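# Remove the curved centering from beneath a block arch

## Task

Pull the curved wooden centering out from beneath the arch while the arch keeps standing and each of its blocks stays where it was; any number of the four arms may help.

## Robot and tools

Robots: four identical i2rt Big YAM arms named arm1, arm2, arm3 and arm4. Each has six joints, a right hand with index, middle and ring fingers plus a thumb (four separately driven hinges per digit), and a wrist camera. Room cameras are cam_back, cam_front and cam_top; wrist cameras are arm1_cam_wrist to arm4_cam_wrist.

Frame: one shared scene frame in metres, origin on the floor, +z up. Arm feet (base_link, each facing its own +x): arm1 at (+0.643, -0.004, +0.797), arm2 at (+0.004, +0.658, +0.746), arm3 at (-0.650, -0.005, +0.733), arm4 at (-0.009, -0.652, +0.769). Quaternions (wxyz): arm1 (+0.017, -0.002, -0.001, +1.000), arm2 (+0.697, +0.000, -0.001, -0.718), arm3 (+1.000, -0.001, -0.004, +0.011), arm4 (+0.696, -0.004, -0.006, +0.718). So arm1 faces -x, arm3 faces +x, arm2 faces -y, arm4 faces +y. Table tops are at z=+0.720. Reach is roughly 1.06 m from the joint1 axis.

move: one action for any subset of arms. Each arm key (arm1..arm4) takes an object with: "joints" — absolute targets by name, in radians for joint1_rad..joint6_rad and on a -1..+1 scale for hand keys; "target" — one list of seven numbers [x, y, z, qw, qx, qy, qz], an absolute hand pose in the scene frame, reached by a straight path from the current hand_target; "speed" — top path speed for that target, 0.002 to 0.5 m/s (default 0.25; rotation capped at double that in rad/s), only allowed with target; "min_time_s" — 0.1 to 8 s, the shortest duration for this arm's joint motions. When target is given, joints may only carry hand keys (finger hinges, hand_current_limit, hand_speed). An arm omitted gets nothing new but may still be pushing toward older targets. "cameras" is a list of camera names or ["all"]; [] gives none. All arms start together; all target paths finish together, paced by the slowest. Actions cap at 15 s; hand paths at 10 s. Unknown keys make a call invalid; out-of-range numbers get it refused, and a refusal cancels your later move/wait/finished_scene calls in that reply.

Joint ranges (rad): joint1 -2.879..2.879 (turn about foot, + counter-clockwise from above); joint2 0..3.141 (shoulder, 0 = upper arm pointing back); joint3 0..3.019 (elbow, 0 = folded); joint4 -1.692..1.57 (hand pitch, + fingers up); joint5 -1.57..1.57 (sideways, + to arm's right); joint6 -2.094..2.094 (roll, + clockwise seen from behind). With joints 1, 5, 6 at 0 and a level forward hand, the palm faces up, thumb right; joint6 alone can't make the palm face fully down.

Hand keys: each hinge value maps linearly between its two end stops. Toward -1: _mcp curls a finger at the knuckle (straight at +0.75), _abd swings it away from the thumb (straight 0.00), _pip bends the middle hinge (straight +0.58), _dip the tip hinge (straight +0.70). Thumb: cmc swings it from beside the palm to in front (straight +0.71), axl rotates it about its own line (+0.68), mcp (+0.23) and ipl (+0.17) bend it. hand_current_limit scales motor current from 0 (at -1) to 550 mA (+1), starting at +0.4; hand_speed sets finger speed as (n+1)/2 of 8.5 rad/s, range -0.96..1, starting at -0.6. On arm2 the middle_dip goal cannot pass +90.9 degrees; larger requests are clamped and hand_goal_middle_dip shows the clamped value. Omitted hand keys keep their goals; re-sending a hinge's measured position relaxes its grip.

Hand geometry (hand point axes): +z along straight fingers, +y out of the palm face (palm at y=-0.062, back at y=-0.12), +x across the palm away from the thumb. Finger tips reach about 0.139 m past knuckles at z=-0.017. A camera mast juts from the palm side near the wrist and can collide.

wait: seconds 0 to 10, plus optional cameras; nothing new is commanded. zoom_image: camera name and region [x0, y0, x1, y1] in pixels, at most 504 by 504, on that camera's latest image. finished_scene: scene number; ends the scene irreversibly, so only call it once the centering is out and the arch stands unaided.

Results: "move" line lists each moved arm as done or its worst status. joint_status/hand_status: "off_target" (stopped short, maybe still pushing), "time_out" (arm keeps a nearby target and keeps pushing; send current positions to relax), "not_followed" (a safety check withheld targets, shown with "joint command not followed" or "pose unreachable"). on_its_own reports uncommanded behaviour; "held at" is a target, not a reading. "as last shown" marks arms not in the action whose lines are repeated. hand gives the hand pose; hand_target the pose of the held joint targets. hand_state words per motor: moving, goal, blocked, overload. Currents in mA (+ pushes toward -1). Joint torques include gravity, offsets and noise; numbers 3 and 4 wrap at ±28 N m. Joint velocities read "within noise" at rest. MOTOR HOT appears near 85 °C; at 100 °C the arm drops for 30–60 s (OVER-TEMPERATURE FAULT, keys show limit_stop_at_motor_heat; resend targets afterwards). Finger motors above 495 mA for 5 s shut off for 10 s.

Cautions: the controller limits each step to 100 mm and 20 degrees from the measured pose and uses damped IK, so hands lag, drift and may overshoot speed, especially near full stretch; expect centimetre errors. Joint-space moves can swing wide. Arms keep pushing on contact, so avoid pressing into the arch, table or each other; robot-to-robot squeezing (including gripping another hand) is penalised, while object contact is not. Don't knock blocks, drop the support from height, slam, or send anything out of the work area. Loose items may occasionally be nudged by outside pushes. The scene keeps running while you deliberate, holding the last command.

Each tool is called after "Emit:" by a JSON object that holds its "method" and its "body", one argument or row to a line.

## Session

Emit:
{"method": "move", "body": {
  "cameras": ["all"]
}}

Scene clock: 0.00 s.
Joint torques (N m): no reading
Motor temperatures (°C): arm1=[33 40 41 32 31 33] | arm2=[37 32 38 38 33 35] | arm3=[36 45 33 39 32 31] | arm4=[37 39 33 35 34 31]
Heat: arm1: hottest joint3_rad 41 °C; arm2: hottest joint3_rad 38 °C; arm3: hottest joint2_rad 45 °C; arm4: hottest joint2_rad 39 °C.
Joint velocities: within noise
arm1.joint_positions: joint1_rad=-0.108 joint2_rad=+0.588 joint3_rad=+1.333 joint4_rad=-1.375 joint5_rad=-0.001 joint6_rad=+1.149 hand_index_mcp=+0.753 hand_index_abd=+0.000 hand_index_pip=+0.577 hand_index_dip=+0.696 hand_middle_mcp=+0.753 hand_middle_abd=+0.000 hand_middle_pip=+0.577 hand_middle_dip=+0.696 hand_ring_mcp=+0.753 hand_ring_abd=+0.000 hand_ring_pip=+0.577 hand_ring_dip=+0.696 hand_thumb_cmc=+0.714 hand_thumb_axl=+0.677 hand_thumb_mcp=+0.226 hand_thumb_ipl=+0.168 hand_current_limit=+0.400 hand_speed=-0.600
arm1.joint_status: not commanded
arm1.hand_state: goal,goal,goal,goal,goal,goal,goal,goal,goal,goal,goal,goal,goal,goal,goal,goal
arm1.index_mcp_current_ma: 0
arm1.index_abd_current_ma: 0
arm1.index_pip_current_ma: 0
arm1.index_dip_current_ma: 0
arm1.middle_mcp_current_ma: 0
arm1.middle_abd_current_ma: 0
arm1.middle_pip_current_ma: 0
arm1.middle_dip_current_ma: 0
arm1.ring_mcp_current_ma: 0
arm1.ring_abd_current_ma: 0
arm1.ring_pip_current_ma: 0
arm1.ring_dip_current_ma: 0
arm1.thumb_cmc_current_ma: 0
arm1.thumb_axl_current_ma: 0
arm1.thumb_mcp_current_ma: 0
arm1.thumb_ipl_current_ma: 0
arm1.hand_goal_index_mcp: 0.754
arm1.hand_goal_index_abd: 0.000
arm1.hand_goal_index_pip: 0.576
arm1.hand_goal_index_dip: 0.696
arm1.hand_goal_middle_mcp: 0.754
arm1.hand_goal_middle_abd: 0.000
arm1.hand_goal_middle_pip: 0.576
arm1.hand_goal_middle_dip: 0.696
arm1.hand_goal_ring_mcp: 0.754
arm1.hand_goal_ring_abd: 0.000
arm1.hand_goal_ring_pip: 0.576
arm1.hand_goal_ring_dip: 0.696
arm1.hand_goal_thumb_cmc: 0.714
arm1.hand_goal_thumb_axl: 0.678
arm1.hand_goal_thumb_mcp: 0.226
arm1.hand_goal_thumb_ipl: 0.168
arm1.hand: x=+0.4218 y=+0.1139 z=+1.3178 quat_wxyz=(-0.433, -0.125, +0.884, +0.127) (m; scene frame)
arm1.hand_target: x=+0.4243 y=+0.1135 z=+1.3294 quat_wxyz=(-0.444, -0.124, +0.878, +0.130) (m; scene frame)
arm1.hand_status: not commanded
arm2.joint_positions: joint1_rad=-0.762 joint2_rad=+0.610 joint3_rad=+1.396 joint4_rad=-1.346 joint5_rad=-0.059 joint6_rad=+1.172 hand_index_mcp=+0.753 hand_index_abd=+0.000 hand_index_pip=+0.577 hand_index_dip=+0.696 hand_middle_mcp=+0.753 hand_middle_abd=+0.000 hand_middle_pip=+0.577 hand_middle_dip=+0.696 hand_ring_mcp=+0.753 hand_ring_abd=+0.000 hand_ring_pip=+0.577 hand_ring_dip=+0.696 hand_thumb_cmc=+0.714 hand_thumb_axl=+0.677 hand_thumb_mcp=+0.226 hand_thumb_ipl=+0.168 hand_current_limit=+0.400 hand_speed=-0.600
arm2.joint_status: not commanded
arm2.hand_state: goal,goal,goal,goal,goal,goal,goal,goal,goal,goal,goal,goal,goal,goal,goal,goal
arm2.index_mcp_current_ma: 0
arm2.index_abd_current_ma: 0
arm2.index_pip_current_ma: 0
arm2.index_dip_current_ma: 0
arm2.middle_mcp_current_ma: 0
arm2.middle_abd_current_ma: 0
arm2.middle_pip_current_ma: 0
arm2.middle_dip_current_ma: 0
arm2.ring_mcp_current_ma: 0
arm2.ring_abd_current_ma: 0
arm2.ring_pip_current_ma: 0
arm2.ring_dip_current_ma: 0
arm2.thumb_cmc_current_ma: 0
arm2.thumb_axl_current_ma: 0
arm2.thumb_mcp_current_ma: 0
arm2.thumb_ipl_current_ma: 0
arm2.hand_goal_index_mcp: 0.754
arm2.hand_goal_index_abd: 0.000
arm2.hand_goal_index_pip: 0.576
arm2.hand_goal_index_dip: 0.696
arm2.hand_goal_middle_mcp: 0.754
arm2.hand_goal_middle_abd: 0.000
arm2.hand_goal_middle_pip: 0.576
arm2.hand_goal_middle_dip: 0.696
arm2.hand_goal_ring_mcp: 0.754
arm2.hand_goal_ring_abd: 0.000
arm2.hand_goal_ring_pip: 0.576
arm2.hand_goal_ring_dip: 0.696
arm2.hand_goal_thumb_cmc: 0.714
arm2.hand_goal_thumb_axl: 0.678
arm2.hand_goal_thumb_mcp: 0.226
arm2.hand_goal_thumb_ipl: 0.168
arm2.hand: x=-0.2226 y=+0.5440 z=+1.2958 quat_wxyz=(+0.470, +0.497, -0.719, +0.118) (m; scene frame)
arm2.hand_target: x=-0.2206 y=+0.5460 z=+1.3069 quat_wxyz=(+0.481, +0.494, -0.714, +0.120) (m; scene frame)
arm2.hand_status: not commanded
arm3.joint_positions: joint1_rad=-0.016 joint2_rad=+0.627 joint3_rad=+1.437 joint4_rad=-1.283 joint5_rad=-0.001 joint6_rad=+1.059 hand_index_mcp=+0.753 hand_index_abd=+0.000 hand_index_pip=+0.577 hand_index_dip=+0.696 hand_middle_mcp=+0.753 hand_middle_abd=+0.000 hand_middle_pip=+0.577 hand_middle_dip=+0.696 hand_ring_mcp=+0.753 hand_ring_abd=+0.000 hand_ring_pip=+0.577 hand_ring_dip=+0.696 hand_thumb_cmc=+0.714 hand_thumb_axl=+0.677 hand_thumb_mcp=+0.226 hand_thumb_ipl=+0.168 hand_current_limit=+0.400 hand_speed=-0.600
arm3.joint_status: not commanded
arm3.hand_state: goal,goal,goal,goal,goal,goal,goal,goal,goal,goal,goal,goal,goal,goal,goal,goal
arm3.index_mcp_current_ma: 0
arm3.index_abd_current_ma: 0
arm3.index_pip_current_ma: 0
arm3.index_dip_current_ma: 0
arm3.middle_mcp_current_ma: 0
arm3.middle_abd_current_ma: 0
arm3.middle_pip_current_ma: 0
arm3.middle_dip_current_ma: 0
arm3.ring_mcp_current_ma: 0
arm3.ring_abd_current_ma: 0
arm3.ring_pip_current_ma: 0
arm3.ring_dip_current_ma: 0
arm3.thumb_cmc_current_ma: 0
arm3.thumb_axl_current_ma: 0
arm3.thumb_mcp_current_ma: 0
arm3.thumb_ipl_current_ma: 0
arm3.hand_goal_index_mcp: 0.754
arm3.hand_goal_index_abd: 0.000
arm3.hand_goal_index_pip: 0.576
arm3.hand_goal_index_dip: 0.696
arm3.hand_goal_middle_mcp: 0.754
arm3.hand_goal_middle_abd: 0.000
arm3.hand_goal_middle_pip: 0.576
arm3.hand_goal_middle_dip: 0.696
arm3.hand_goal_ring_mcp: 0.754
arm3.hand_goal_ring_abd: 0.000
arm3.hand_goal_ring_pip: 0.576
arm3.hand_goal_ring_dip: 0.696
arm3.hand_goal_thumb_cmc: 0.714
arm3.hand_goal_thumb_axl: 0.678
arm3.hand_goal_thumb_mcp: 0.226
arm3.hand_goal_thumb_ipl: 0.168
arm3.hand: x=-0.4057 y=-0.0876 z=+1.3264 quat_wxyz=(+0.132, +0.822, +0.219, +0.508) (m; scene frame)
arm3.hand_target: x=-0.4092 y=-0.0876 z=+1.3367 quat_wxyz=(+0.135, +0.816, +0.217, +0.518) (m; scene frame)
arm3.hand_status: not commanded
arm4.joint_positions: joint1_rad=-0.088 joint2_rad=+0.627 joint3_rad=+1.321 joint4_rad=-1.160 joint5_rad=+0.072 joint6_rad=+1.085 hand_index_mcp=+0.753 hand_index_abd=+0.000 hand_index_pip=+0.577 hand_index_dip=+0.696 hand_middle_mcp=+0.753 hand_middle_abd=+0.000 hand_middle_pip=+0.577 hand_middle_dip=+0.696 hand_ring_mcp=+0.753 hand_ring_abd=+0.000 hand_ring_pip=+0.577 hand_ring_dip=+0.696 hand_thumb_cmc=+0.714 hand_thumb_axl=+0.677 hand_thumb_mcp=+0.226 hand_thumb_ipl=+0.168 hand_current_limit=+0.400 hand_speed=-0.600
arm4.joint_status: not commanded
arm4.hand_state: goal,goal,goal,goal,goal,goal,goal,goal,goal,goal,goal,goal,goal,goal,goal,goal
arm4.index_mcp_current_ma: 0
arm4.index_abd_current_ma: 0
arm4.index_pip_current_ma: 0
arm4.index_dip_current_ma: 0
arm4.middle_mcp_current_ma: 0
arm4.middle_abd_current_ma: 0
arm4.middle_pip_current_ma: 0
arm4.middle_dip_current_ma: 0
arm4.ring_mcp_current_ma: 0
arm4.ring_abd_current_ma: 0
arm4.ring_pip_current_ma: 0
arm4.ring_dip_current_ma: 0
arm4.thumb_cmc_current_ma: 0
arm4.thumb_axl_current_ma: 0
arm4.thumb_mcp_current_ma: 0
arm4.thumb_ipl_current_ma: 0
arm4.hand_goal_index_mcp: 0.754
arm4.hand_goal_index_abd: 0.000
arm4.hand_goal_index_pip: 0.576
arm4.hand_goal_index_dip: 0.696
arm4.hand_goal_middle_mcp: 0.754
arm4.hand_goal_middle_abd: 0.000
arm4.hand_goal_middle_pip: 0.576
arm4.hand_goal_middle_dip: 0.696
arm4.hand_goal_ring_mcp: 0.754
arm4.hand_goal_ring_abd: 0.000
arm4.hand_goal_ring_pip: 0.576
arm4.hand_goal_ring_dip: 0.696
arm4.hand_goal_thumb_cmc: 0.714
arm4.hand_goal_thumb_axl: 0.678
arm4.hand_goal_thumb_mcp: 0.226
arm4.hand_goal_thumb_ipl: 0.168
arm4.hand: x=+0.0971 y=-0.3870 z=+1.3328 quat_wxyz=(-0.228, +0.472, +0.707, +0.476) (m; scene frame)
arm4.hand_target: x=+0.0967 y=-0.3902 z=+1.3454 quat_wxyz=(-0.234, +0.468, +0.700, +0.486) (m; scene frame)
arm4.hand_status: not commanded
pictures: arm1_cam_wrist, arm2_cam_wrist, arm3_cam_wrist, arm4_cam_wrist, cam_back, cam_front, cam_top
Images, in order (width x height): arm1_cam_wrist 672x504, arm2_cam_wrist 672x504, arm3_cam_wrist 672x504, arm4_cam_wrist 672x504, cam_back 672x504, cam_front 672x504, cam_top 672x504.

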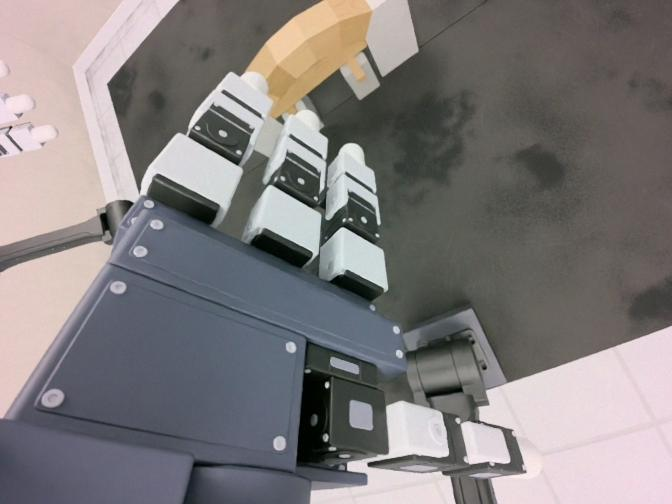

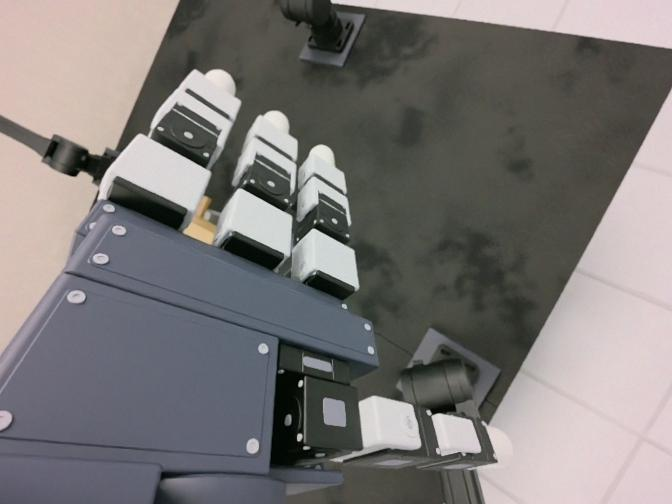

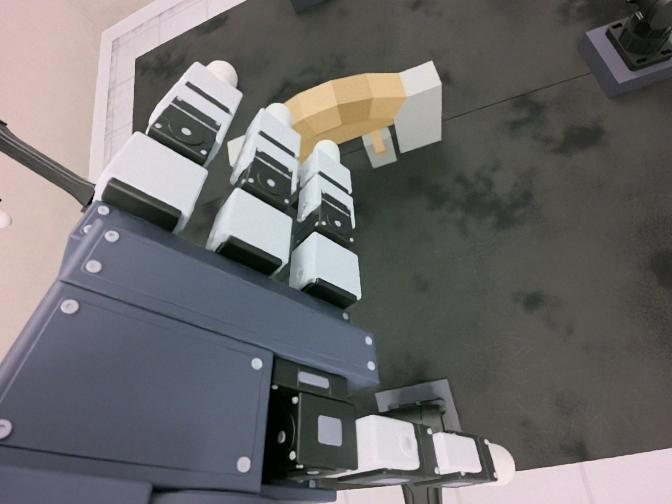

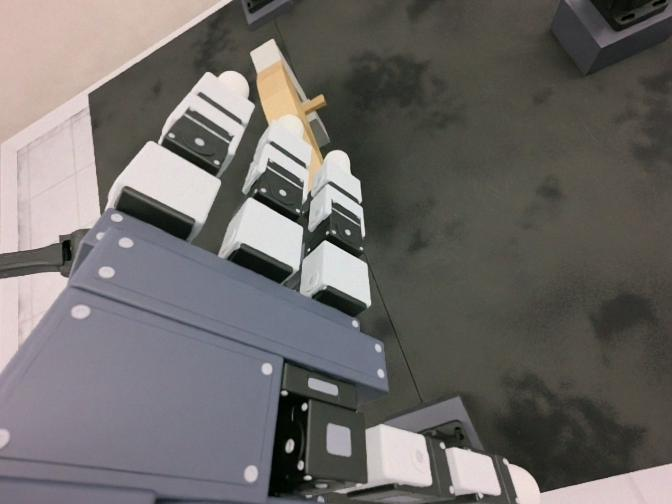

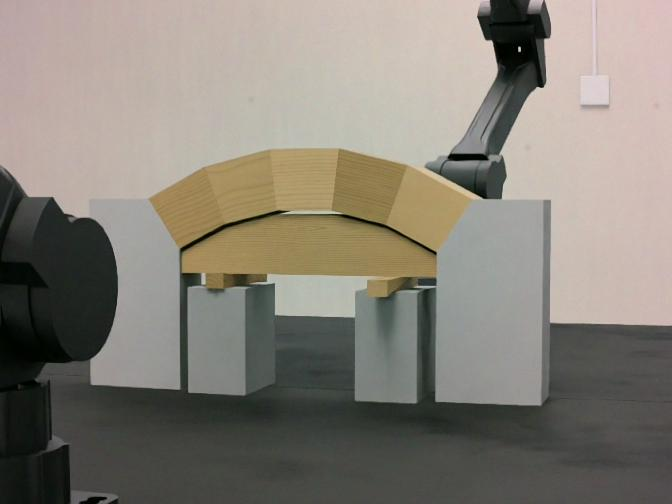

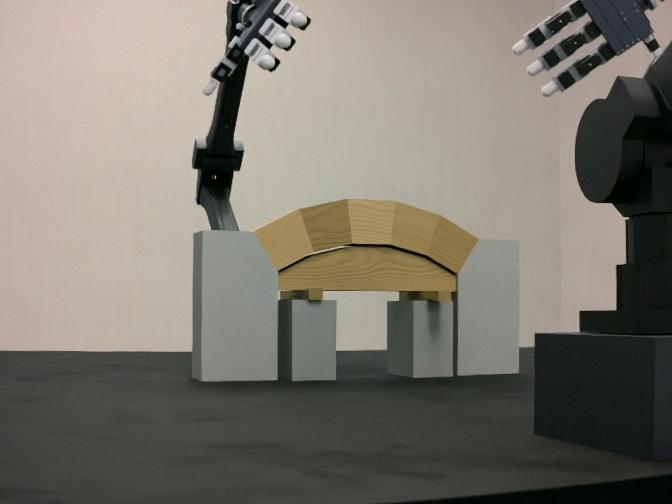

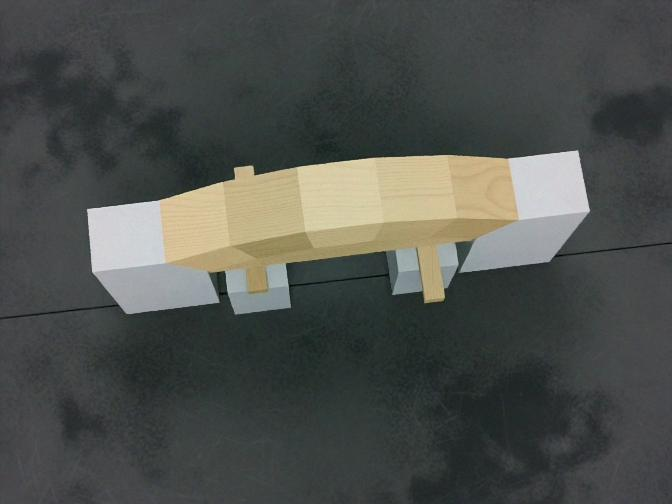

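Emit:
{"method": "zoom_image", "body": {
  "camera": "cam_back",
  "region": [140, 130, 500, 410]
}}

Emit:
{"method": "zoom_image", "body": {
  "camera": "cam_front",
  "region": [180, 180, 540, 400]
}}

Emit:
{"method": "zoom_image", "body": {
  "camera": "cam_top",
  "region": [80, 130, 340, 320]
}}

Emit:
{"method": "zoom_image", "body": {
  "camera": "cam_top",
  "region": [340, 130, 600, 320]
}}

Scaled by 1.400 from the camera's 672x504 image, which has a finer 960x720 frame.

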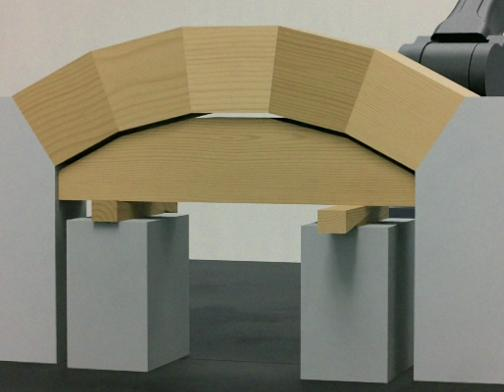

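Scaled by 1.400 from the camera's 672x504 image, which has a finer 960x720 frame.

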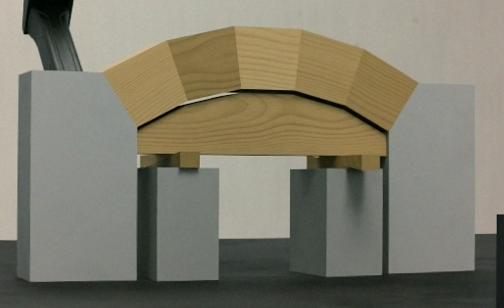

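Scaled by 1.938 from the camera's 672x504 image, which has a finer 960x720 frame.

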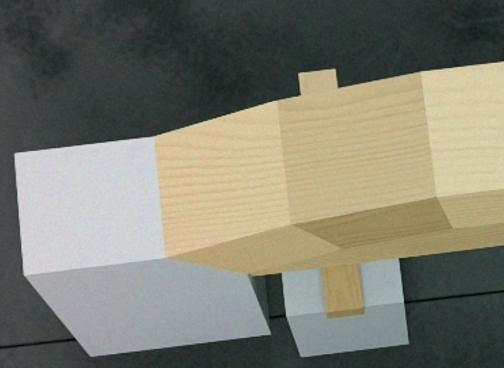

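Scaled by 1.938 from the camera's 672x504 image, which has a finer 960x720 frame.

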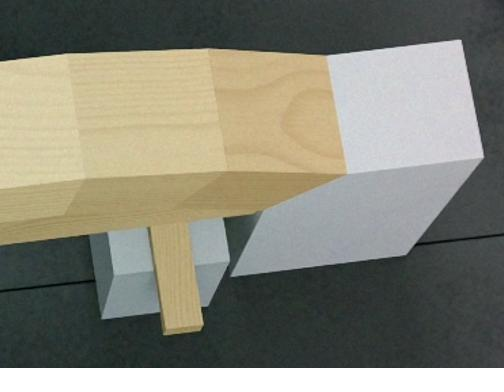

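Emit:
{"method": "zoom_image", "body": {
  "camera": "cam_back",
  "region": [180, 255, 300, 315]
}}

Emit:
{"method": "zoom_image", "body": {
  "camera": "cam_back",
  "region": [345, 255, 465, 315]
}}

Emit:
{"method": "zoom_image", "body": {
  "camera": "cam_front",
  "region": [270, 270, 370, 320]
}}

Emit:
{"method": "zoom_image", "body": {
  "camera": "cam_front",
  "region": [375, 270, 475, 320]
}}

Scaled by 4.200 from the camera's 672x504 image, which has a finer 960x720 frame.

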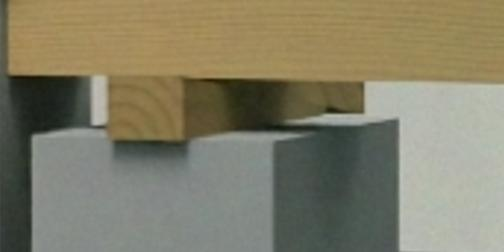

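Scaled by 4.200 from the camera's 672x504 image, which has a finer 960x720 frame.

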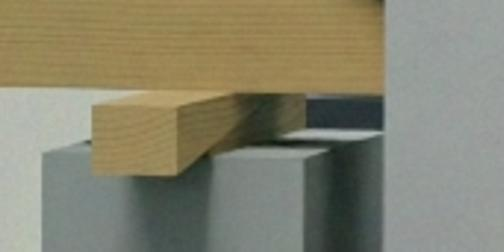

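Scaled by 5.040 from the camera's 672x504 image, which has a finer 960x720 frame.

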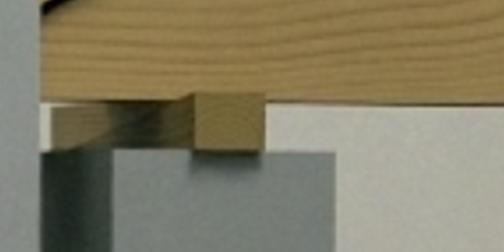

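Scaled by 5.040 from the camera's 672x504 image, which has a finer 960x720 frame.

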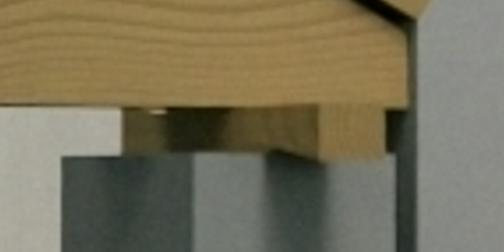

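Emit:
{"method": "move", "body": {
  "arm3": {"target": [-0.25, -0.063, 1.0, 0.49474, 0.49474, 0.50521, 0.50521], "speed": 0.3, "joints": {"hand_ring_mcp": -1.0, "hand_ring_pip": 0.358, "hand_ring_dip": -0.609, "hand_index_abd": 0.12, "hand_middle_abd": -0.12}},
  "arm1": {"target": [0.22, 0.033, 1.02, 0.35724, 0.61875, -0.60593, -0.34983], "speed": 0.3, "joints": {"hand_index_mcp": 0.3425, "hand_middle_mcp": 0.3425, "hand_ring_mcp": 0.3425}},
  "cameras": ["cam_top", "cam_back", "cam_front"]
}}

Scene clock: 7.80 s.
Joint torques (N m): arm1=[-1.14 -2.02 8.79 2.5 -0.17 -0.11] | arm2=[-0.03 2.73 9.7 2.43 0.02 -0.09] | arm3=[-0.5 -3.84 6.5 3.15 -0.1 -0.14] | arm4=[-0.56 0.56 9.07 1.57 0.09 -0.12]
Motor temperatures (°C): arm1=[33 40 42 32 31 33] | arm2=[37 32 39 38 33 35] | arm3=[36 45 34 39 32 31] | arm4=[37 38 34 35 34 31]
Heat: arm1: hottest joint3_rad 42 °C; arm2: hottest joint3_rad 39 °C; arm3: hottest joint2_rad 45 °C; arm4: hottest joint2_rad 38 °C.
move: arm1 done; arm3 done
Joint velocities: within noise
arm1.joint_positions: joint1_rad=-0.039 joint2_rad=+0.875 joint3_rad=+0.369 joint4_rad=-0.009 joint5_rad=-0.087 joint6_rad=-0.039 hand_index_mcp=+0.354 hand_index_abd=+0.000 hand_index_pip=+0.577 hand_index_dip=+0.696 hand_middle_mcp=+0.356 hand_middle_abd=+0.000 hand_middle_pip=+0.577 hand_middle_dip=+0.696 hand_ring_mcp=+0.355 hand_ring_abd=+0.000 hand_ring_pip=+0.577 hand_ring_dip=+0.696 hand_thumb_cmc=+0.720 hand_thumb_axl=+0.677 hand_thumb_mcp=+0.225 hand_thumb_ipl=+0.168 hand_current_limit=+0.400 hand_speed=-0.600
arm1.joint_status: all done
arm1.hand_state: goal,goal,goal,goal,goal,goal,goal,goal,goal,goal,goal,goal,goal,goal,goal,goal
arm1.index_mcp_current_ma: 3
arm1.index_abd_current_ma: 0
arm1.index_pip_current_ma: 0
arm1.index_dip_current_ma: 0
arm1.middle_mcp_current_ma: 3
arm1.middle_abd_current_ma: 0
arm1.middle_pip_current_ma: 0
arm1.middle_dip_current_ma: 0
arm1.ring_mcp_current_ma: 3
arm1.ring_abd_current_ma: 0
arm1.ring_pip_current_ma: 0
arm1.ring_dip_current_ma: 0
arm1.thumb_cmc_current_ma: 1
arm1.thumb_axl_current_ma: 0
arm1.thumb_mcp_current_ma: 0
arm1.thumb_ipl_current_ma: 0
arm1.hand_goal_index_mcp: 0.342
arm1.hand_goal_index_abd: 0.000
arm1.hand_goal_index_pip: 0.576
arm1.hand_goal_index_dip: 0.696
arm1.hand_goal_middle_mcp: 0.342
arm1.hand_goal_middle_abd: 0.000
arm1.hand_goal_middle_pip: 0.576
arm1.hand_goal_middle_dip: 0.696
arm1.hand_goal_ring_mcp: 0.342
arm1.hand_goal_ring_abd: 0.000
arm1.hand_goal_ring_pip: 0.576
arm1.hand_goal_ring_dip: 0.696
arm1.hand_goal_thumb_cmc: 0.714
arm1.hand_goal_thumb_axl: 0.678
arm1.hand_goal_thumb_mcp: 0.226
arm1.hand_goal_thumb_ipl: 0.168
arm1.hand: x=+0.2193 y=+0.0311 z=+1.0276 quat_wxyz=(-0.361, -0.616, +0.606, +0.350) (m; scene frame)
arm1.hand_target: x=+0.2202 y=+0.0330 z=+1.0201 quat_wxyz=(-0.357, -0.619, +0.606, +0.350) (m; scene frame)
arm1.hand_status: done (0.008 m and 0.6 deg from the pose sent, 0.369 m and 71.5 deg at the start)
arm2, arm4: as last shown
arm2.joint_positions: joint1_rad=-0.762 joint2_rad=+0.610 joint3_rad=+1.396 joint4_rad=-1.346 joint5_rad=-0.059 joint6_rad=+1.172 hand_index_mcp=+0.754 hand_index_abd=+0.001 hand_index_pip=+0.577 hand_index_dip=+0.696 hand_middle_mcp=+0.754 hand_middle_abd=+0.001 hand_middle_pip=+0.577 hand_middle_dip=+0.696 hand_ring_mcp=+0.754 hand_ring_abd=+0.000 hand_ring_pip=+0.577 hand_ring_dip=+0.696 hand_thumb_cmc=+0.714 hand_thumb_axl=+0.677 hand_thumb_mcp=+0.226 hand_thumb_ipl=+0.168 hand_current_limit=+0.400 hand_speed=-0.600
arm3.joint_positions: joint1_rad=-0.176 joint2_rad=+1.232 joint3_rad=+0.201 joint4_rad=+1.016 joint5_rad=-0.187 joint6_rad=+0.008 hand_index_mcp=+0.762 hand_index_abd=+0.120 hand_index_pip=+0.577 hand_index_dip=+0.696 hand_middle_mcp=+0.762 hand_middle_abd=-0.116 hand_middle_pip=+0.577 hand_middle_dip=+0.696 hand_ring_mcp=-0.985 hand_ring_abd=+0.000 hand_ring_pip=+0.361 hand_ring_dip=-0.606 hand_thumb_cmc=+0.722 hand_thumb_axl=+0.677 hand_thumb_mcp=+0.226 hand_thumb_ipl=+0.168 hand_current_limit=+0.400 hand_speed=-0.600
arm3.joint_status: all done
arm3.hand_state: goal,goal,goal,goal,goal,goal,goal,goal,goal,goal,goal,goal,goal,goal,goal,goal
arm3.index_mcp_current_ma: 1
arm3.index_abd_current_ma: 0
arm3.index_pip_current_ma: 0
arm3.index_dip_current_ma: 0
arm3.middle_mcp_current_ma: 1
arm3.middle_abd_current_ma: 0
arm3.middle_pip_current_ma: 0
arm3.middle_dip_current_ma: 0
arm3.ring_mcp_current_ma: 4
arm3.ring_abd_current_ma: 0
arm3.ring_pip_current_ma: 0
arm3.ring_dip_current_ma: 0
arm3.thumb_cmc_current_ma: 1
arm3.thumb_axl_current_ma: 0
arm3.thumb_mcp_current_ma: 0
arm3.thumb_ipl_current_ma: 0
arm3.hand_goal_index_mcp: 0.754
arm3.hand_goal_index_abd: 0.120
arm3.hand_goal_index_pip: 0.576
arm3.hand_goal_index_dip: 0.696
arm3.hand_goal_middle_mcp: 0.754
arm3.hand_goal_middle_abd: -0.120
arm3.hand_goal_middle_pip: 0.576
arm3.hand_goal_middle_dip: 0.696
arm3.hand_goal_ring_mcp: -1.000
arm3.hand_goal_ring_abd: 0.000
arm3.hand_goal_ring_pip: 0.358
arm3.hand_goal_ring_dip: -0.608
arm3.hand_goal_thumb_cmc: 0.714
arm3.hand_goal_thumb_axl: 0.678
arm3.hand_goal_thumb_mcp: 0.226
arm3.hand_goal_thumb_ipl: 0.168
arm3.hand: x=-0.2489 y=-0.0579 z=+1.0001 quat_wxyz=(+0.488, +0.495, +0.508, +0.509) (m; scene frame)
arm3.hand_target: x=-0.2501 y=-0.0629 z=+1.0000 quat_wxyz=(+0.495, +0.495, +0.505, +0.505) (m; scene frame)
arm3.hand_status: done (0.005 m and 0.9 deg from the pose sent, 0.362 m and 65.8 deg at the start)
arm4.joint_positions: joint1_rad=-0.088 joint2_rad=+0.627 joint3_rad=+1.321 joint4_rad=-1.160 joint5_rad=+0.072 joint6_rad=+1.085 hand_index_mcp=+0.755 hand_index_abd=+0.000 hand_index_pip=+0.577 hand_index_dip=+0.696 hand_middle_mcp=+0.755 hand_middle_abd=+0.000 hand_middle_pip=+0.577 hand_middle_dip=+0.696 hand_ring_mcp=+0.755 hand_ring_abd=+0.000 hand_ring_pip=+0.577 hand_ring_dip=+0.696 hand_thumb_cmc=+0.715 hand_thumb_axl=+0.677 hand_thumb_mcp=+0.226 hand_thumb_ipl=+0.168 hand_current_limit=+0.400 hand_speed=-0.600
arm4.index_mcp_current_ma: 1
arm4.middle_mcp_current_ma: 1
arm4.ring_mcp_current_ma: 1
arm4.thumb_cmc_current_ma: 1
pictures: cam_back, cam_front, cam_top
Images, in order (width x height): cam_back 672x504, cam_front 672x504, cam_top 672x504.

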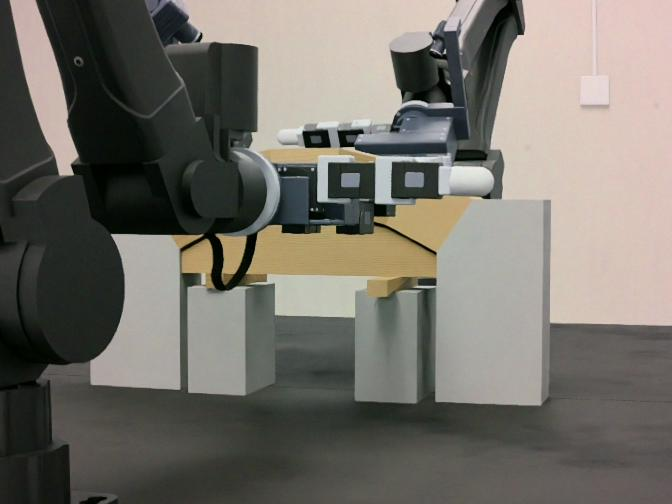

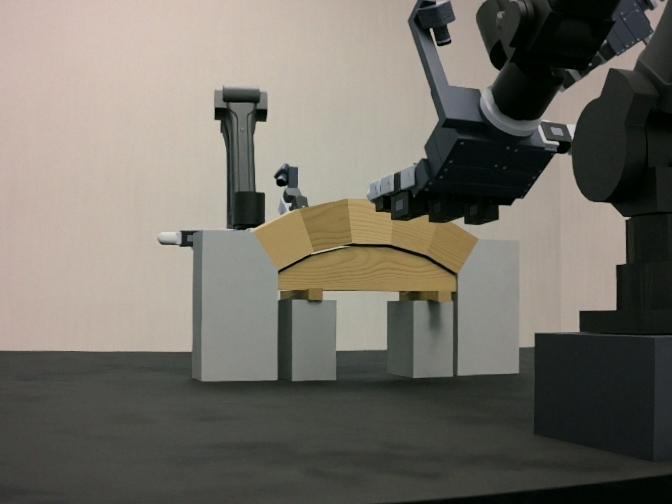

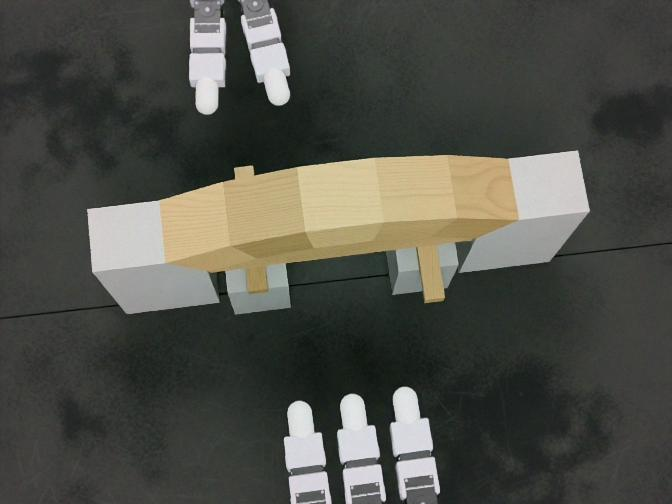

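Emit:
{"method": "move", "body": {
  "arm3": {"target": [-0.208, -0.068, 0.922, 0.496, 0.496, 0.504, 0.504], "speed": 0.12},
  "arm1": {"target": [0.17, 0.033, 0.93, 0.35724, 0.61875, -0.60593, -0.34983], "speed": 0.15},
  "cameras": ["cam_top", "cam_back", "cam_front"]
}}

Scene clock: 9.80 s.
Joint torques (N m): arm1=[-0.38 -6.12 6.86 2.37 0.12 -0.03] | arm2=[-0.15 2.78 9.68 2.44 0.02 -0.08] | arm3=[0.44 -6.59 4.16 3.33 0.12 -0.08] | arm4=[-0.62 0.5 9.09 1.58 0.09 -0.13]
Motor temperatures (°C): arm1=[33 40 42 32 31 33] | arm2=[37 32 39 38 33 35] | arm3=[36 45 34 39 32 31] | arm4=[37 38 34 35 34 31]
Heat: arm1: hottest joint3_rad 42 °C; arm2: hottest joint3_rad 39 °C; arm3: hottest joint2_rad 45 °C; arm4: hottest joint2_rad 38 °C.
move: arm1 done; arm3 done
Joint velocities: within noise
arm1.joint_positions: joint1_rad=-0.039 joint2_rad=+1.384 joint3_rad=+0.344 joint4_rad=+0.511 joint5_rad=-0.081 joint6_rad=-0.039 hand_index_mcp=+0.354 hand_index_abd=+0.000 hand_index_pip=+0.577 hand_index_dip=+0.696 hand_middle_mcp=+0.356 hand_middle_abd=+0.000 hand_middle_pip=+0.577 hand_middle_dip=+0.696 hand_ring_mcp=+0.355 hand_ring_abd=+0.000 hand_ring_pip=+0.577 hand_ring_dip=+0.696 hand_thumb_cmc=+0.720 hand_thumb_axl=+0.677 hand_thumb_mcp=+0.225 hand_thumb_ipl=+0.168 hand_current_limit=+0.400 hand_speed=-0.600
arm1.joint_status: not commanded
arm1.hand_state: goal,goal,goal,goal,goal,goal,goal,goal,goal,goal,goal,goal,goal,goal,goal,goal
arm1.index_mcp_current_ma: 3
arm1.index_abd_current_ma: 0
arm1.index_pip_current_ma: 0
arm1.index_dip_current_ma: 0
arm1.middle_mcp_current_ma: 3
arm1.middle_abd_current_ma: 0
arm1.middle_pip_current_ma: 0
arm1.middle_dip_current_ma: 0
arm1.ring_mcp_current_ma: 3
arm1.ring_abd_current_ma: 0
arm1.ring_pip_current_ma: 0
arm1.ring_dip_current_ma: 0
arm1.thumb_cmc_current_ma: 1
arm1.thumb_axl_current_ma: 0
arm1.thumb_mcp_current_ma: 0
arm1.thumb_ipl_current_ma: 0
arm1.hand_goal_index_mcp: 0.342
arm1.hand_goal_index_abd: 0.000
arm1.hand_goal_index_pip: 0.576
arm1.hand_goal_index_dip: 0.696
arm1.hand_goal_middle_mcp: 0.342
arm1.hand_goal_middle_abd: 0.000
arm1.hand_goal_middle_pip: 0.576
arm1.hand_goal_middle_dip: 0.696
arm1.hand_goal_ring_mcp: 0.342
arm1.hand_goal_ring_abd: 0.000
arm1.hand_goal_ring_pip: 0.576
arm1.hand_goal_ring_dip: 0.696
arm1.hand_goal_thumb_cmc: 0.714
arm1.hand_goal_thumb_axl: 0.678
arm1.hand_goal_thumb_mcp: 0.226
arm1.hand_goal_thumb_ipl: 0.168
arm1.hand: x=+0.1743 y=+0.0356 z=+0.9295 quat_wxyz=(-0.355, -0.618, +0.610, +0.347) (m; scene frame)
arm1.hand_target: x=+0.1701 y=+0.0331 z=+0.9299 quat_wxyz=(-0.357, -0.619, +0.606, +0.350) (m; scene frame)
arm1.hand_status: done (0.005 m and 0.6 deg from the pose sent, 0.109 m and 0.6 deg at the start)
arm2, arm4: as last shown
arm3.joint_positions: joint1_rad=-0.176 joint2_rad=+1.787 joint3_rad=+0.274 joint4_rad=+1.481 joint5_rad=-0.176 joint6_rad=+0.006 hand_index_mcp=+0.762 hand_index_abd=+0.120 hand_index_pip=+0.577 hand_index_dip=+0.696 hand_middle_mcp=+0.762 hand_middle_abd=-0.117 hand_middle_pip=+0.577 hand_middle_dip=+0.696 hand_ring_mcp=-0.985 hand_ring_abd=+0.000 hand_ring_pip=+0.361 hand_ring_dip=-0.606 hand_thumb_cmc=+0.722 hand_thumb_axl=+0.677 hand_thumb_mcp=+0.226 hand_thumb_ipl=+0.168 hand_current_limit=+0.400 hand_speed=-0.600
arm3.joint_status: not commanded
arm3.hand_state: goal,goal,goal,goal,goal,goal,goal,goal,goal,goal,goal,goal,goal,goal,goal,goal
arm3.index_mcp_current_ma: 1
arm3.index_abd_current_ma: 0
arm3.index_pip_current_ma: 0
arm3.index_dip_current_ma: 0
arm3.middle_mcp_current_ma: 1
arm3.middle_abd_current_ma: 0
arm3.middle_pip_current_ma: 0
arm3.middle_dip_current_ma: 0
arm3.ring_mcp_current_ma: 4
arm3.ring_abd_current_ma: 0
arm3.ring_pip_current_ma: 0
arm3.ring_dip_current_ma: 0
arm3.thumb_cmc_current_ma: 1
arm3.thumb_axl_current_ma: 0
arm3.thumb_mcp_current_ma: 0
arm3.thumb_ipl_current_ma: 0
arm3.hand_goal_index_mcp: 0.754
arm3.hand_goal_index_abd: 0.120
arm3.hand_goal_index_pip: 0.576
arm3.hand_goal_index_dip: 0.696
arm3.hand_goal_middle_mcp: 0.754
arm3.hand_goal_middle_abd: -0.120
arm3.hand_goal_middle_pip: 0.576
arm3.hand_goal_middle_dip: 0.696
arm3.hand_goal_ring_mcp: -1.000
arm3.hand_goal_ring_abd: 0.000
arm3.hand_goal_ring_pip: 0.358
arm3.hand_goal_ring_dip: -0.608
arm3.hand_goal_thumb_cmc: 0.714
arm3.hand_goal_thumb_axl: 0.678
arm3.hand_goal_thumb_mcp: 0.226
arm3.hand_goal_thumb_ipl: 0.168
arm3.hand: x=-0.2125 y=-0.0655 z=+0.9184 quat_wxyz=(+0.487, +0.502, +0.509, +0.502) (m; scene frame)
arm3.hand_target: x=-0.2081 y=-0.0680 z=+0.9220 quat_wxyz=(+0.496, +0.496, +0.504, +0.504) (m; scene frame)
arm3.hand_status: done (0.006 m and 1.4 deg from the pose sent, 0.089 m and 1.2 deg at the start)
pictures: cam_back, cam_front, cam_top
Images, in order (width x height): cam_back 672x504, cam_front 672x504, cam_top 672x504.

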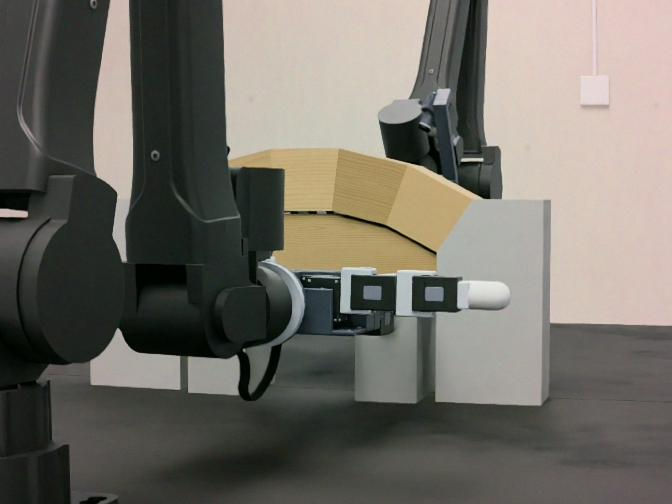

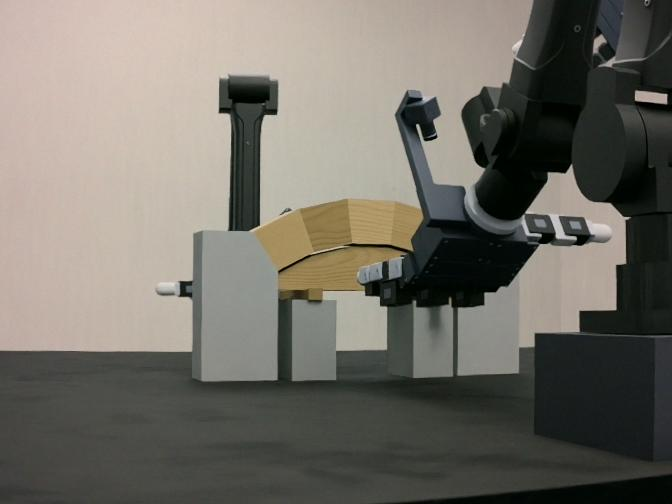

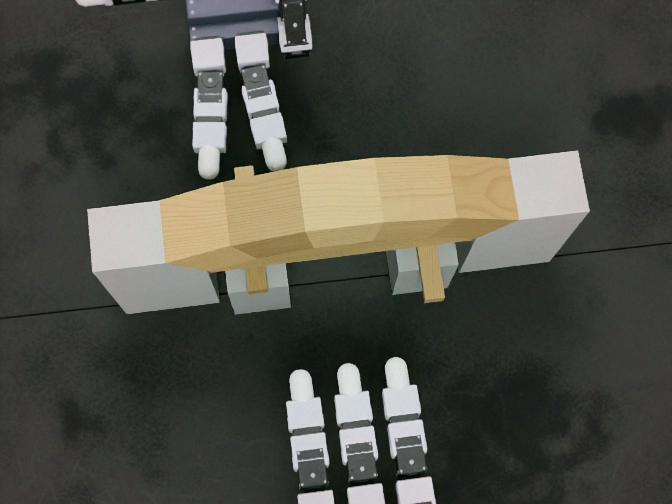

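Emit:
{"method": "move", "body": {
  "arm3": {"target": [-0.191, -0.0665, 0.911, 0.496, 0.494, 0.504, 0.506], "speed": 0.06},
  "cameras": ["cam_top", "cam_back"]
}}

Scene clock: 11.97 s.
Joint torques (N m): arm1=[-0.44 -5.89 6.98 2.4 0.11 -0.03] | arm2=[-0.09 2.84 9.69 2.44 0.02 -0.09] | arm3=[1.61 -8 3.92 3.18 0.12 -0.01] | arm4=[-0.56 0.62 9.07 1.55 0.09 -0.12]
Motor temperatures (°C): arm1=[33 40 42 32 31 33] | arm2=[37 32 39 38 33 35] | arm3=[36 45 34 39 32 31] | arm4=[37 38 34 35 34 31]
Heat: arm1: hottest joint3_rad 42 °C; arm2: hottest joint3_rad 39 °C; arm3: hottest joint2_rad 45 °C; arm4: hottest joint2_rad 38 °C.
move: arm3 done
Joint velocities: within noise
arm1, arm2, arm4: as last shown
arm3.joint_positions: joint1_rad=-0.176 joint2_rad=+1.858 joint3_rad=+0.324 joint4_rad=+1.507 joint5_rad=-0.168 joint6_rad=+0.006 hand_index_mcp=+0.762 hand_index_abd=+0.120 hand_index_pip=+0.577 hand_index_dip=+0.696 hand_middle_mcp=+0.762 hand_middle_abd=-0.117 hand_middle_pip=+0.577 hand_middle_dip=+0.696 hand_ring_mcp=-0.985 hand_ring_abd=+0.000 hand_ring_pip=+0.361 hand_ring_dip=-0.606 hand_thumb_cmc=+0.722 hand_thumb_axl=+0.677 hand_thumb_mcp=+0.226 hand_thumb_ipl=+0.168 hand_current_limit=+0.400 hand_speed=-0.600
arm3.joint_status: not commanded
arm3.hand_state: goal,goal,goal,goal,goal,goal,goal,goal,goal,goal,goal,goal,goal,goal,goal,goal
arm3.index_mcp_current_ma: 1
arm3.index_abd_current_ma: 0
arm3.index_pip_current_ma: 0
arm3.index_dip_current_ma: 0
arm3.middle_mcp_current_ma: 1
arm3.middle_abd_current_ma: 0
arm3.middle_pip_current_ma: 0
arm3.middle_dip_current_ma: 0
arm3.ring_mcp_current_ma: 4
arm3.ring_abd_current_ma: 0
arm3.ring_pip_current_ma: 0
arm3.ring_dip_current_ma: 0
arm3.thumb_cmc_current_ma: 1
arm3.thumb_axl_current_ma: 0
arm3.thumb_mcp_current_ma: 0
arm3.thumb_ipl_current_ma: 0
arm3.hand_goal_index_mcp: 0.754
arm3.hand_goal_index_abd: 0.120
arm3.hand_goal_index_pip: 0.576
arm3.hand_goal_index_dip: 0.696
arm3.hand_goal_middle_mcp: 0.754
arm3.hand_goal_middle_abd: -0.120
arm3.hand_goal_middle_pip: 0.576
arm3.hand_goal_middle_dip: 0.696
arm3.hand_goal_ring_mcp: -1.000
arm3.hand_goal_ring_abd: 0.000
arm3.hand_goal_ring_pip: 0.358
arm3.hand_goal_ring_dip: -0.608
arm3.hand_goal_thumb_cmc: 0.714
arm3.hand_goal_thumb_axl: 0.678
arm3.hand_goal_thumb_mcp: 0.226
arm3.hand_goal_thumb_ipl: 0.168
arm3.hand: x=-0.1960 y=-0.0695 z=+0.9079 quat_wxyz=(+0.490, +0.503, +0.506, +0.501) (m; scene frame)
arm3.hand_target: x=-0.1912 y=-0.0664 z=+0.9109 quat_wxyz=(+0.496, +0.494, +0.504, +0.506) (m; scene frame)
arm3.hand_status: done (0.007 m and 1.4 deg from the pose sent, 0.023 m and 1.6 deg at the start)
pictures: cam_back, cam_top
Images, in order (width x height): cam_back 672x504, cam_top 672x504.

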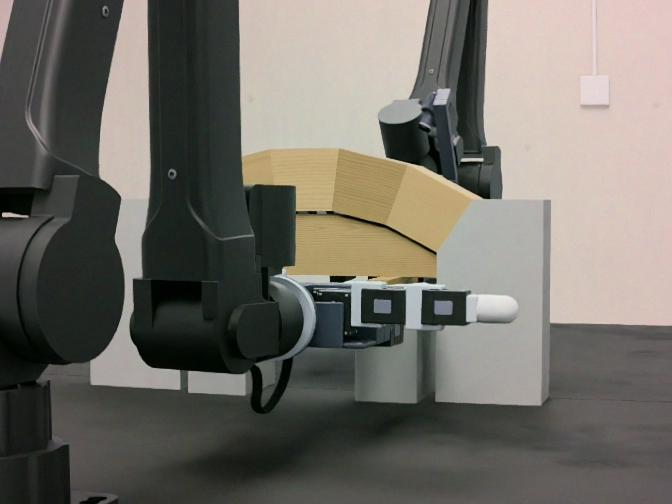

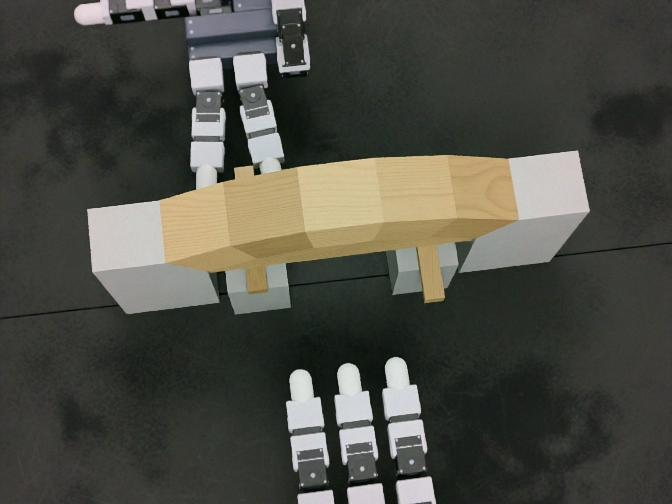

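Emit:
{"method": "move", "body": {
  "arm3": {"target": [-0.191, -0.0605, 0.911, 0.496, 0.494, 0.504, 0.506], "speed": 0.06, "joints": {"hand_index_abd": -0.27, "hand_middle_abd": 0.27, "hand_speed": -0.9}},
  "cameras": ["cam_top"]
}}

Scene clock: 13.37 s.
Joint torques (N m): arm1=[-0.15 -6.12 6.94 2.43 0.09 -0.02] | arm2=[-0.03 2.78 9.69 2.44 0.02 -0.09] | arm3=[2.43 -7.77 3.73 3.04 0.05 -0.06] | arm4=[-0.56 0.56 9.07 1.57 0.09 -0.13]
Motor temperatures (°C): arm1=[33 40 42 33 31 33] | arm2=[37 32 39 38 33 35] | arm3=[36 45 34 39 32 31] | arm4=[37 38 34 35 34 31]
Heat: arm1: hottest joint3_rad 42 °C; arm2: hottest joint3_rad 39 °C; arm3: hottest joint2_rad 45 °C; arm4: hottest joint2_rad 38 °C.
move: arm3 off_target
Joint velocities: within noise
arm1, arm2, arm4: as last shown
arm3.joint_positions: joint1_rad=-0.162 joint2_rad=+1.858 joint3_rad=+0.325 joint4_rad=+1.507 joint5_rad=-0.148 joint6_rad=+0.006 hand_index_mcp=+0.763 hand_index_abd=-0.058 hand_index_pip=+0.577 hand_index_dip=+0.696 hand_middle_mcp=+0.763 hand_middle_abd=+0.025 hand_middle_pip=+0.577 hand_middle_dip=+0.696 hand_ring_mcp=-0.985 hand_ring_abd=+0.000 hand_ring_pip=+0.361 hand_ring_dip=-0.606 hand_thumb_cmc=+0.722 hand_thumb_axl=+0.677 hand_thumb_mcp=+0.226 hand_thumb_ipl=+0.168 hand_current_limit=+0.400 hand_speed=-0.900
arm3.joint_status: hand_index_abd off_target (ended at -0.058, target -0.270); hand_middle_abd off_target (ended at +0.025, target +0.270); the others done
arm3.hand_state: goal,blocked,goal,goal,goal,blocked,goal,goal,goal,goal,goal,goal,goal,goal,goal,goal
arm3.index_mcp_current_ma: 1
arm3.index_abd_current_ma: 385
arm3.index_pip_current_ma: 0
arm3.index_dip_current_ma: 0
arm3.middle_mcp_current_ma: 1
arm3.middle_abd_current_ma: -385
arm3.middle_pip_current_ma: 0
arm3.middle_dip_current_ma: 0
arm3.ring_mcp_current_ma: 4
arm3.ring_abd_current_ma: 0
arm3.ring_pip_current_ma: 0
arm3.ring_dip_current_ma: 0
arm3.thumb_cmc_current_ma: 1
arm3.thumb_axl_current_ma: 0
arm3.thumb_mcp_current_ma: 0
arm3.thumb_ipl_current_ma: 0
arm3.hand_goal_index_mcp: 0.754
arm3.hand_goal_index_abd: -0.270
arm3.hand_goal_index_pip: 0.576
arm3.hand_goal_index_dip: 0.696
arm3.hand_goal_middle_mcp: 0.754
arm3.hand_goal_middle_abd: 0.270
arm3.hand_goal_middle_pip: 0.576
arm3.hand_goal_middle_dip: 0.696
arm3.hand_goal_ring_mcp: -1.000
arm3.hand_goal_ring_abd: 0.000
arm3.hand_goal_ring_pip: 0.358
arm3.hand_goal_ring_dip: -0.608
arm3.hand_goal_thumb_cmc: 0.714
arm3.hand_goal_thumb_axl: 0.678
arm3.hand_goal_thumb_mcp: 0.226
arm3.hand_goal_thumb_ipl: 0.168
arm3.hand: x=-0.1955 y=-0.0664 z=+0.9081 quat_wxyz=(+0.492, +0.504, +0.505, +0.500) (m; scene frame)
arm3.hand_target: x=-0.1911 y=-0.0604 z=+0.9109 quat_wxyz=(+0.496, +0.494, +0.504, +0.506) (m; scene frame)
arm3.hand_status: done (0.008 m and 1.4 deg from the pose sent, 0.011 m and 1.4 deg at the start)
pictures: cam_top
Images, in order (width x height): cam_top 672x504.

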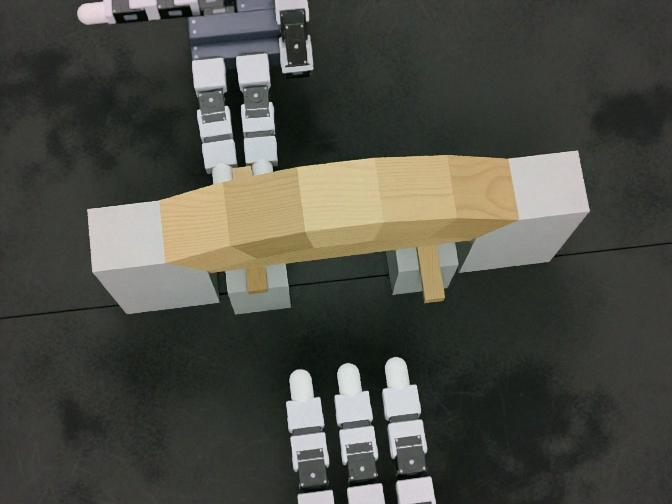

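Emit:
{"method": "move", "body": {
  "arm3": {"target": [-0.24, -0.0625, 0.913, 0.496, 0.494, 0.504, 0.506], "speed": 0.04},
  "cameras": ["cam_top", "cam_back", "cam_front"]
}}

Scene clock: 15.77 s.
Joint torques (N m): arm1=[-0.38 -5.95 6.87 2.54 0.09 -0.03] | arm2=[-0.09 2.78 9.69 2.43 0.02 -0.09] | arm3=[0.97 -7.82 1.5 3.14 -0.06 -0.11] | arm4=[-0.62 0.56 9.09 1.57 0.09 -0.12]
Motor temperatures (°C): arm1=[33 40 42 33 31 33] | arm2=[37 32 40 38 33 35] | arm3=[36 45 34 39 32 31] | arm4=[37 38 35 35 34 31]
Heat: arm1: hottest joint3_rad 42 °C; arm2: hottest joint3_rad 40 °C; arm3: hottest joint2_rad 45 °C; arm4: hottest joint2_rad 38 °C.
move: arm3 off_target
Joint velocities: within noise
arm1, arm2, arm4: as last shown
arm3.joint_positions: joint1_rad=-0.167 joint2_rad=+1.813 joint3_rad=+0.208 joint4_rad=+1.548 joint5_rad=-0.178 joint6_rad=+0.004 hand_index_mcp=+0.768 hand_index_abd=-0.059 hand_index_pip=+0.578 hand_index_dip=+0.696 hand_middle_mcp=+0.767 hand_middle_abd=+0.025 hand_middle_pip=+0.578 hand_middle_dip=+0.696 hand_ring_mcp=-0.985 hand_ring_abd=+0.000 hand_ring_pip=+0.361 hand_ring_dip=-0.606 hand_thumb_cmc=+0.722 hand_thumb_axl=+0.677 hand_thumb_mcp=+0.226 hand_thumb_ipl=+0.168 hand_current_limit=+0.400 hand_speed=-0.900
arm3.joint_status: not commanded
arm3.hand_state: goal,blocked,goal,goal,goal,blocked,goal,goal,goal,goal,goal,goal,goal,goal,goal,goal
arm3.index_mcp_current_ma: 3
arm3.index_abd_current_ma: 385
arm3.index_pip_current_ma: 0
arm3.index_dip_current_ma: 0
arm3.middle_mcp_current_ma: 3
arm3.middle_abd_current_ma: -385
arm3.middle_pip_current_ma: 0
arm3.middle_dip_current_ma: 0
arm3.ring_mcp_current_ma: 4
arm3.ring_abd_current_ma: 0
arm3.ring_pip_current_ma: 0
arm3.ring_dip_current_ma: 0
arm3.thumb_cmc_current_ma: 1
arm3.thumb_axl_current_ma: 0
arm3.thumb_mcp_current_ma: 0
arm3.thumb_ipl_current_ma: 0
arm3.hand_goal_index_mcp: 0.754
arm3.hand_goal_index_abd: -0.270
arm3.hand_goal_index_pip: 0.576
arm3.hand_goal_index_dip: 0.696
arm3.hand_goal_middle_mcp: 0.754
arm3.hand_goal_middle_abd: 0.270
arm3.hand_goal_middle_pip: 0.576
arm3.hand_goal_middle_dip: 0.696
arm3.hand_goal_ring_mcp: -1.000
arm3.hand_goal_ring_abd: 0.000
arm3.hand_goal_ring_pip: 0.358
arm3.hand_goal_ring_dip: -0.608
arm3.hand_goal_thumb_cmc: 0.714
arm3.hand_goal_thumb_axl: 0.678
arm3.hand_goal_thumb_mcp: 0.226
arm3.hand_goal_thumb_ipl: 0.168
arm3.hand: x=-0.2354 y=-0.0576 z=+0.9075 quat_wxyz=(+0.477, +0.506, +0.517, +0.499) (m; scene frame)
arm3.hand_target: x=-0.2397 y=-0.0624 z=+0.9135 quat_wxyz=(+0.487, +0.502, +0.512, +0.498) (m; scene frame)
arm3.hand_status: off_target (0.009 m and 3.1 deg from the pose sent, 0.045 m and 1.4 deg at the start; a joint's target at an end of its range on 40 of 53 steps)
pictures: cam_back, cam_front, cam_top
Images, in order (width x height): cam_back 672x504, cam_front 672x504, cam_top 672x504.

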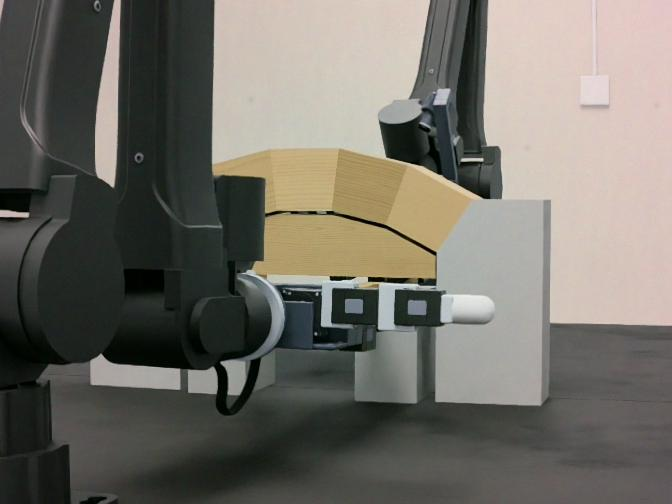

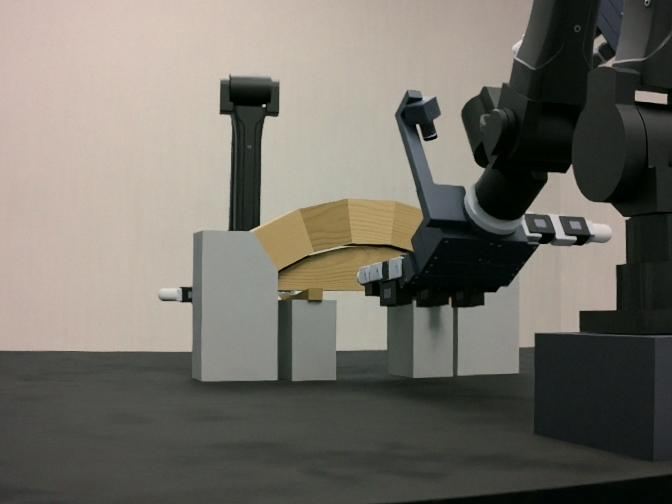

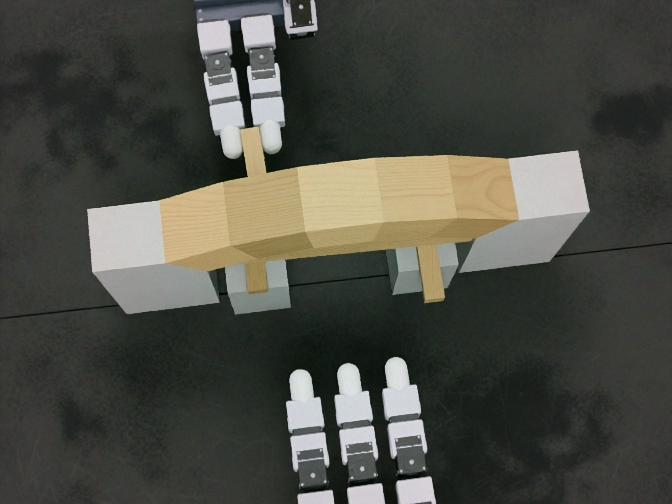

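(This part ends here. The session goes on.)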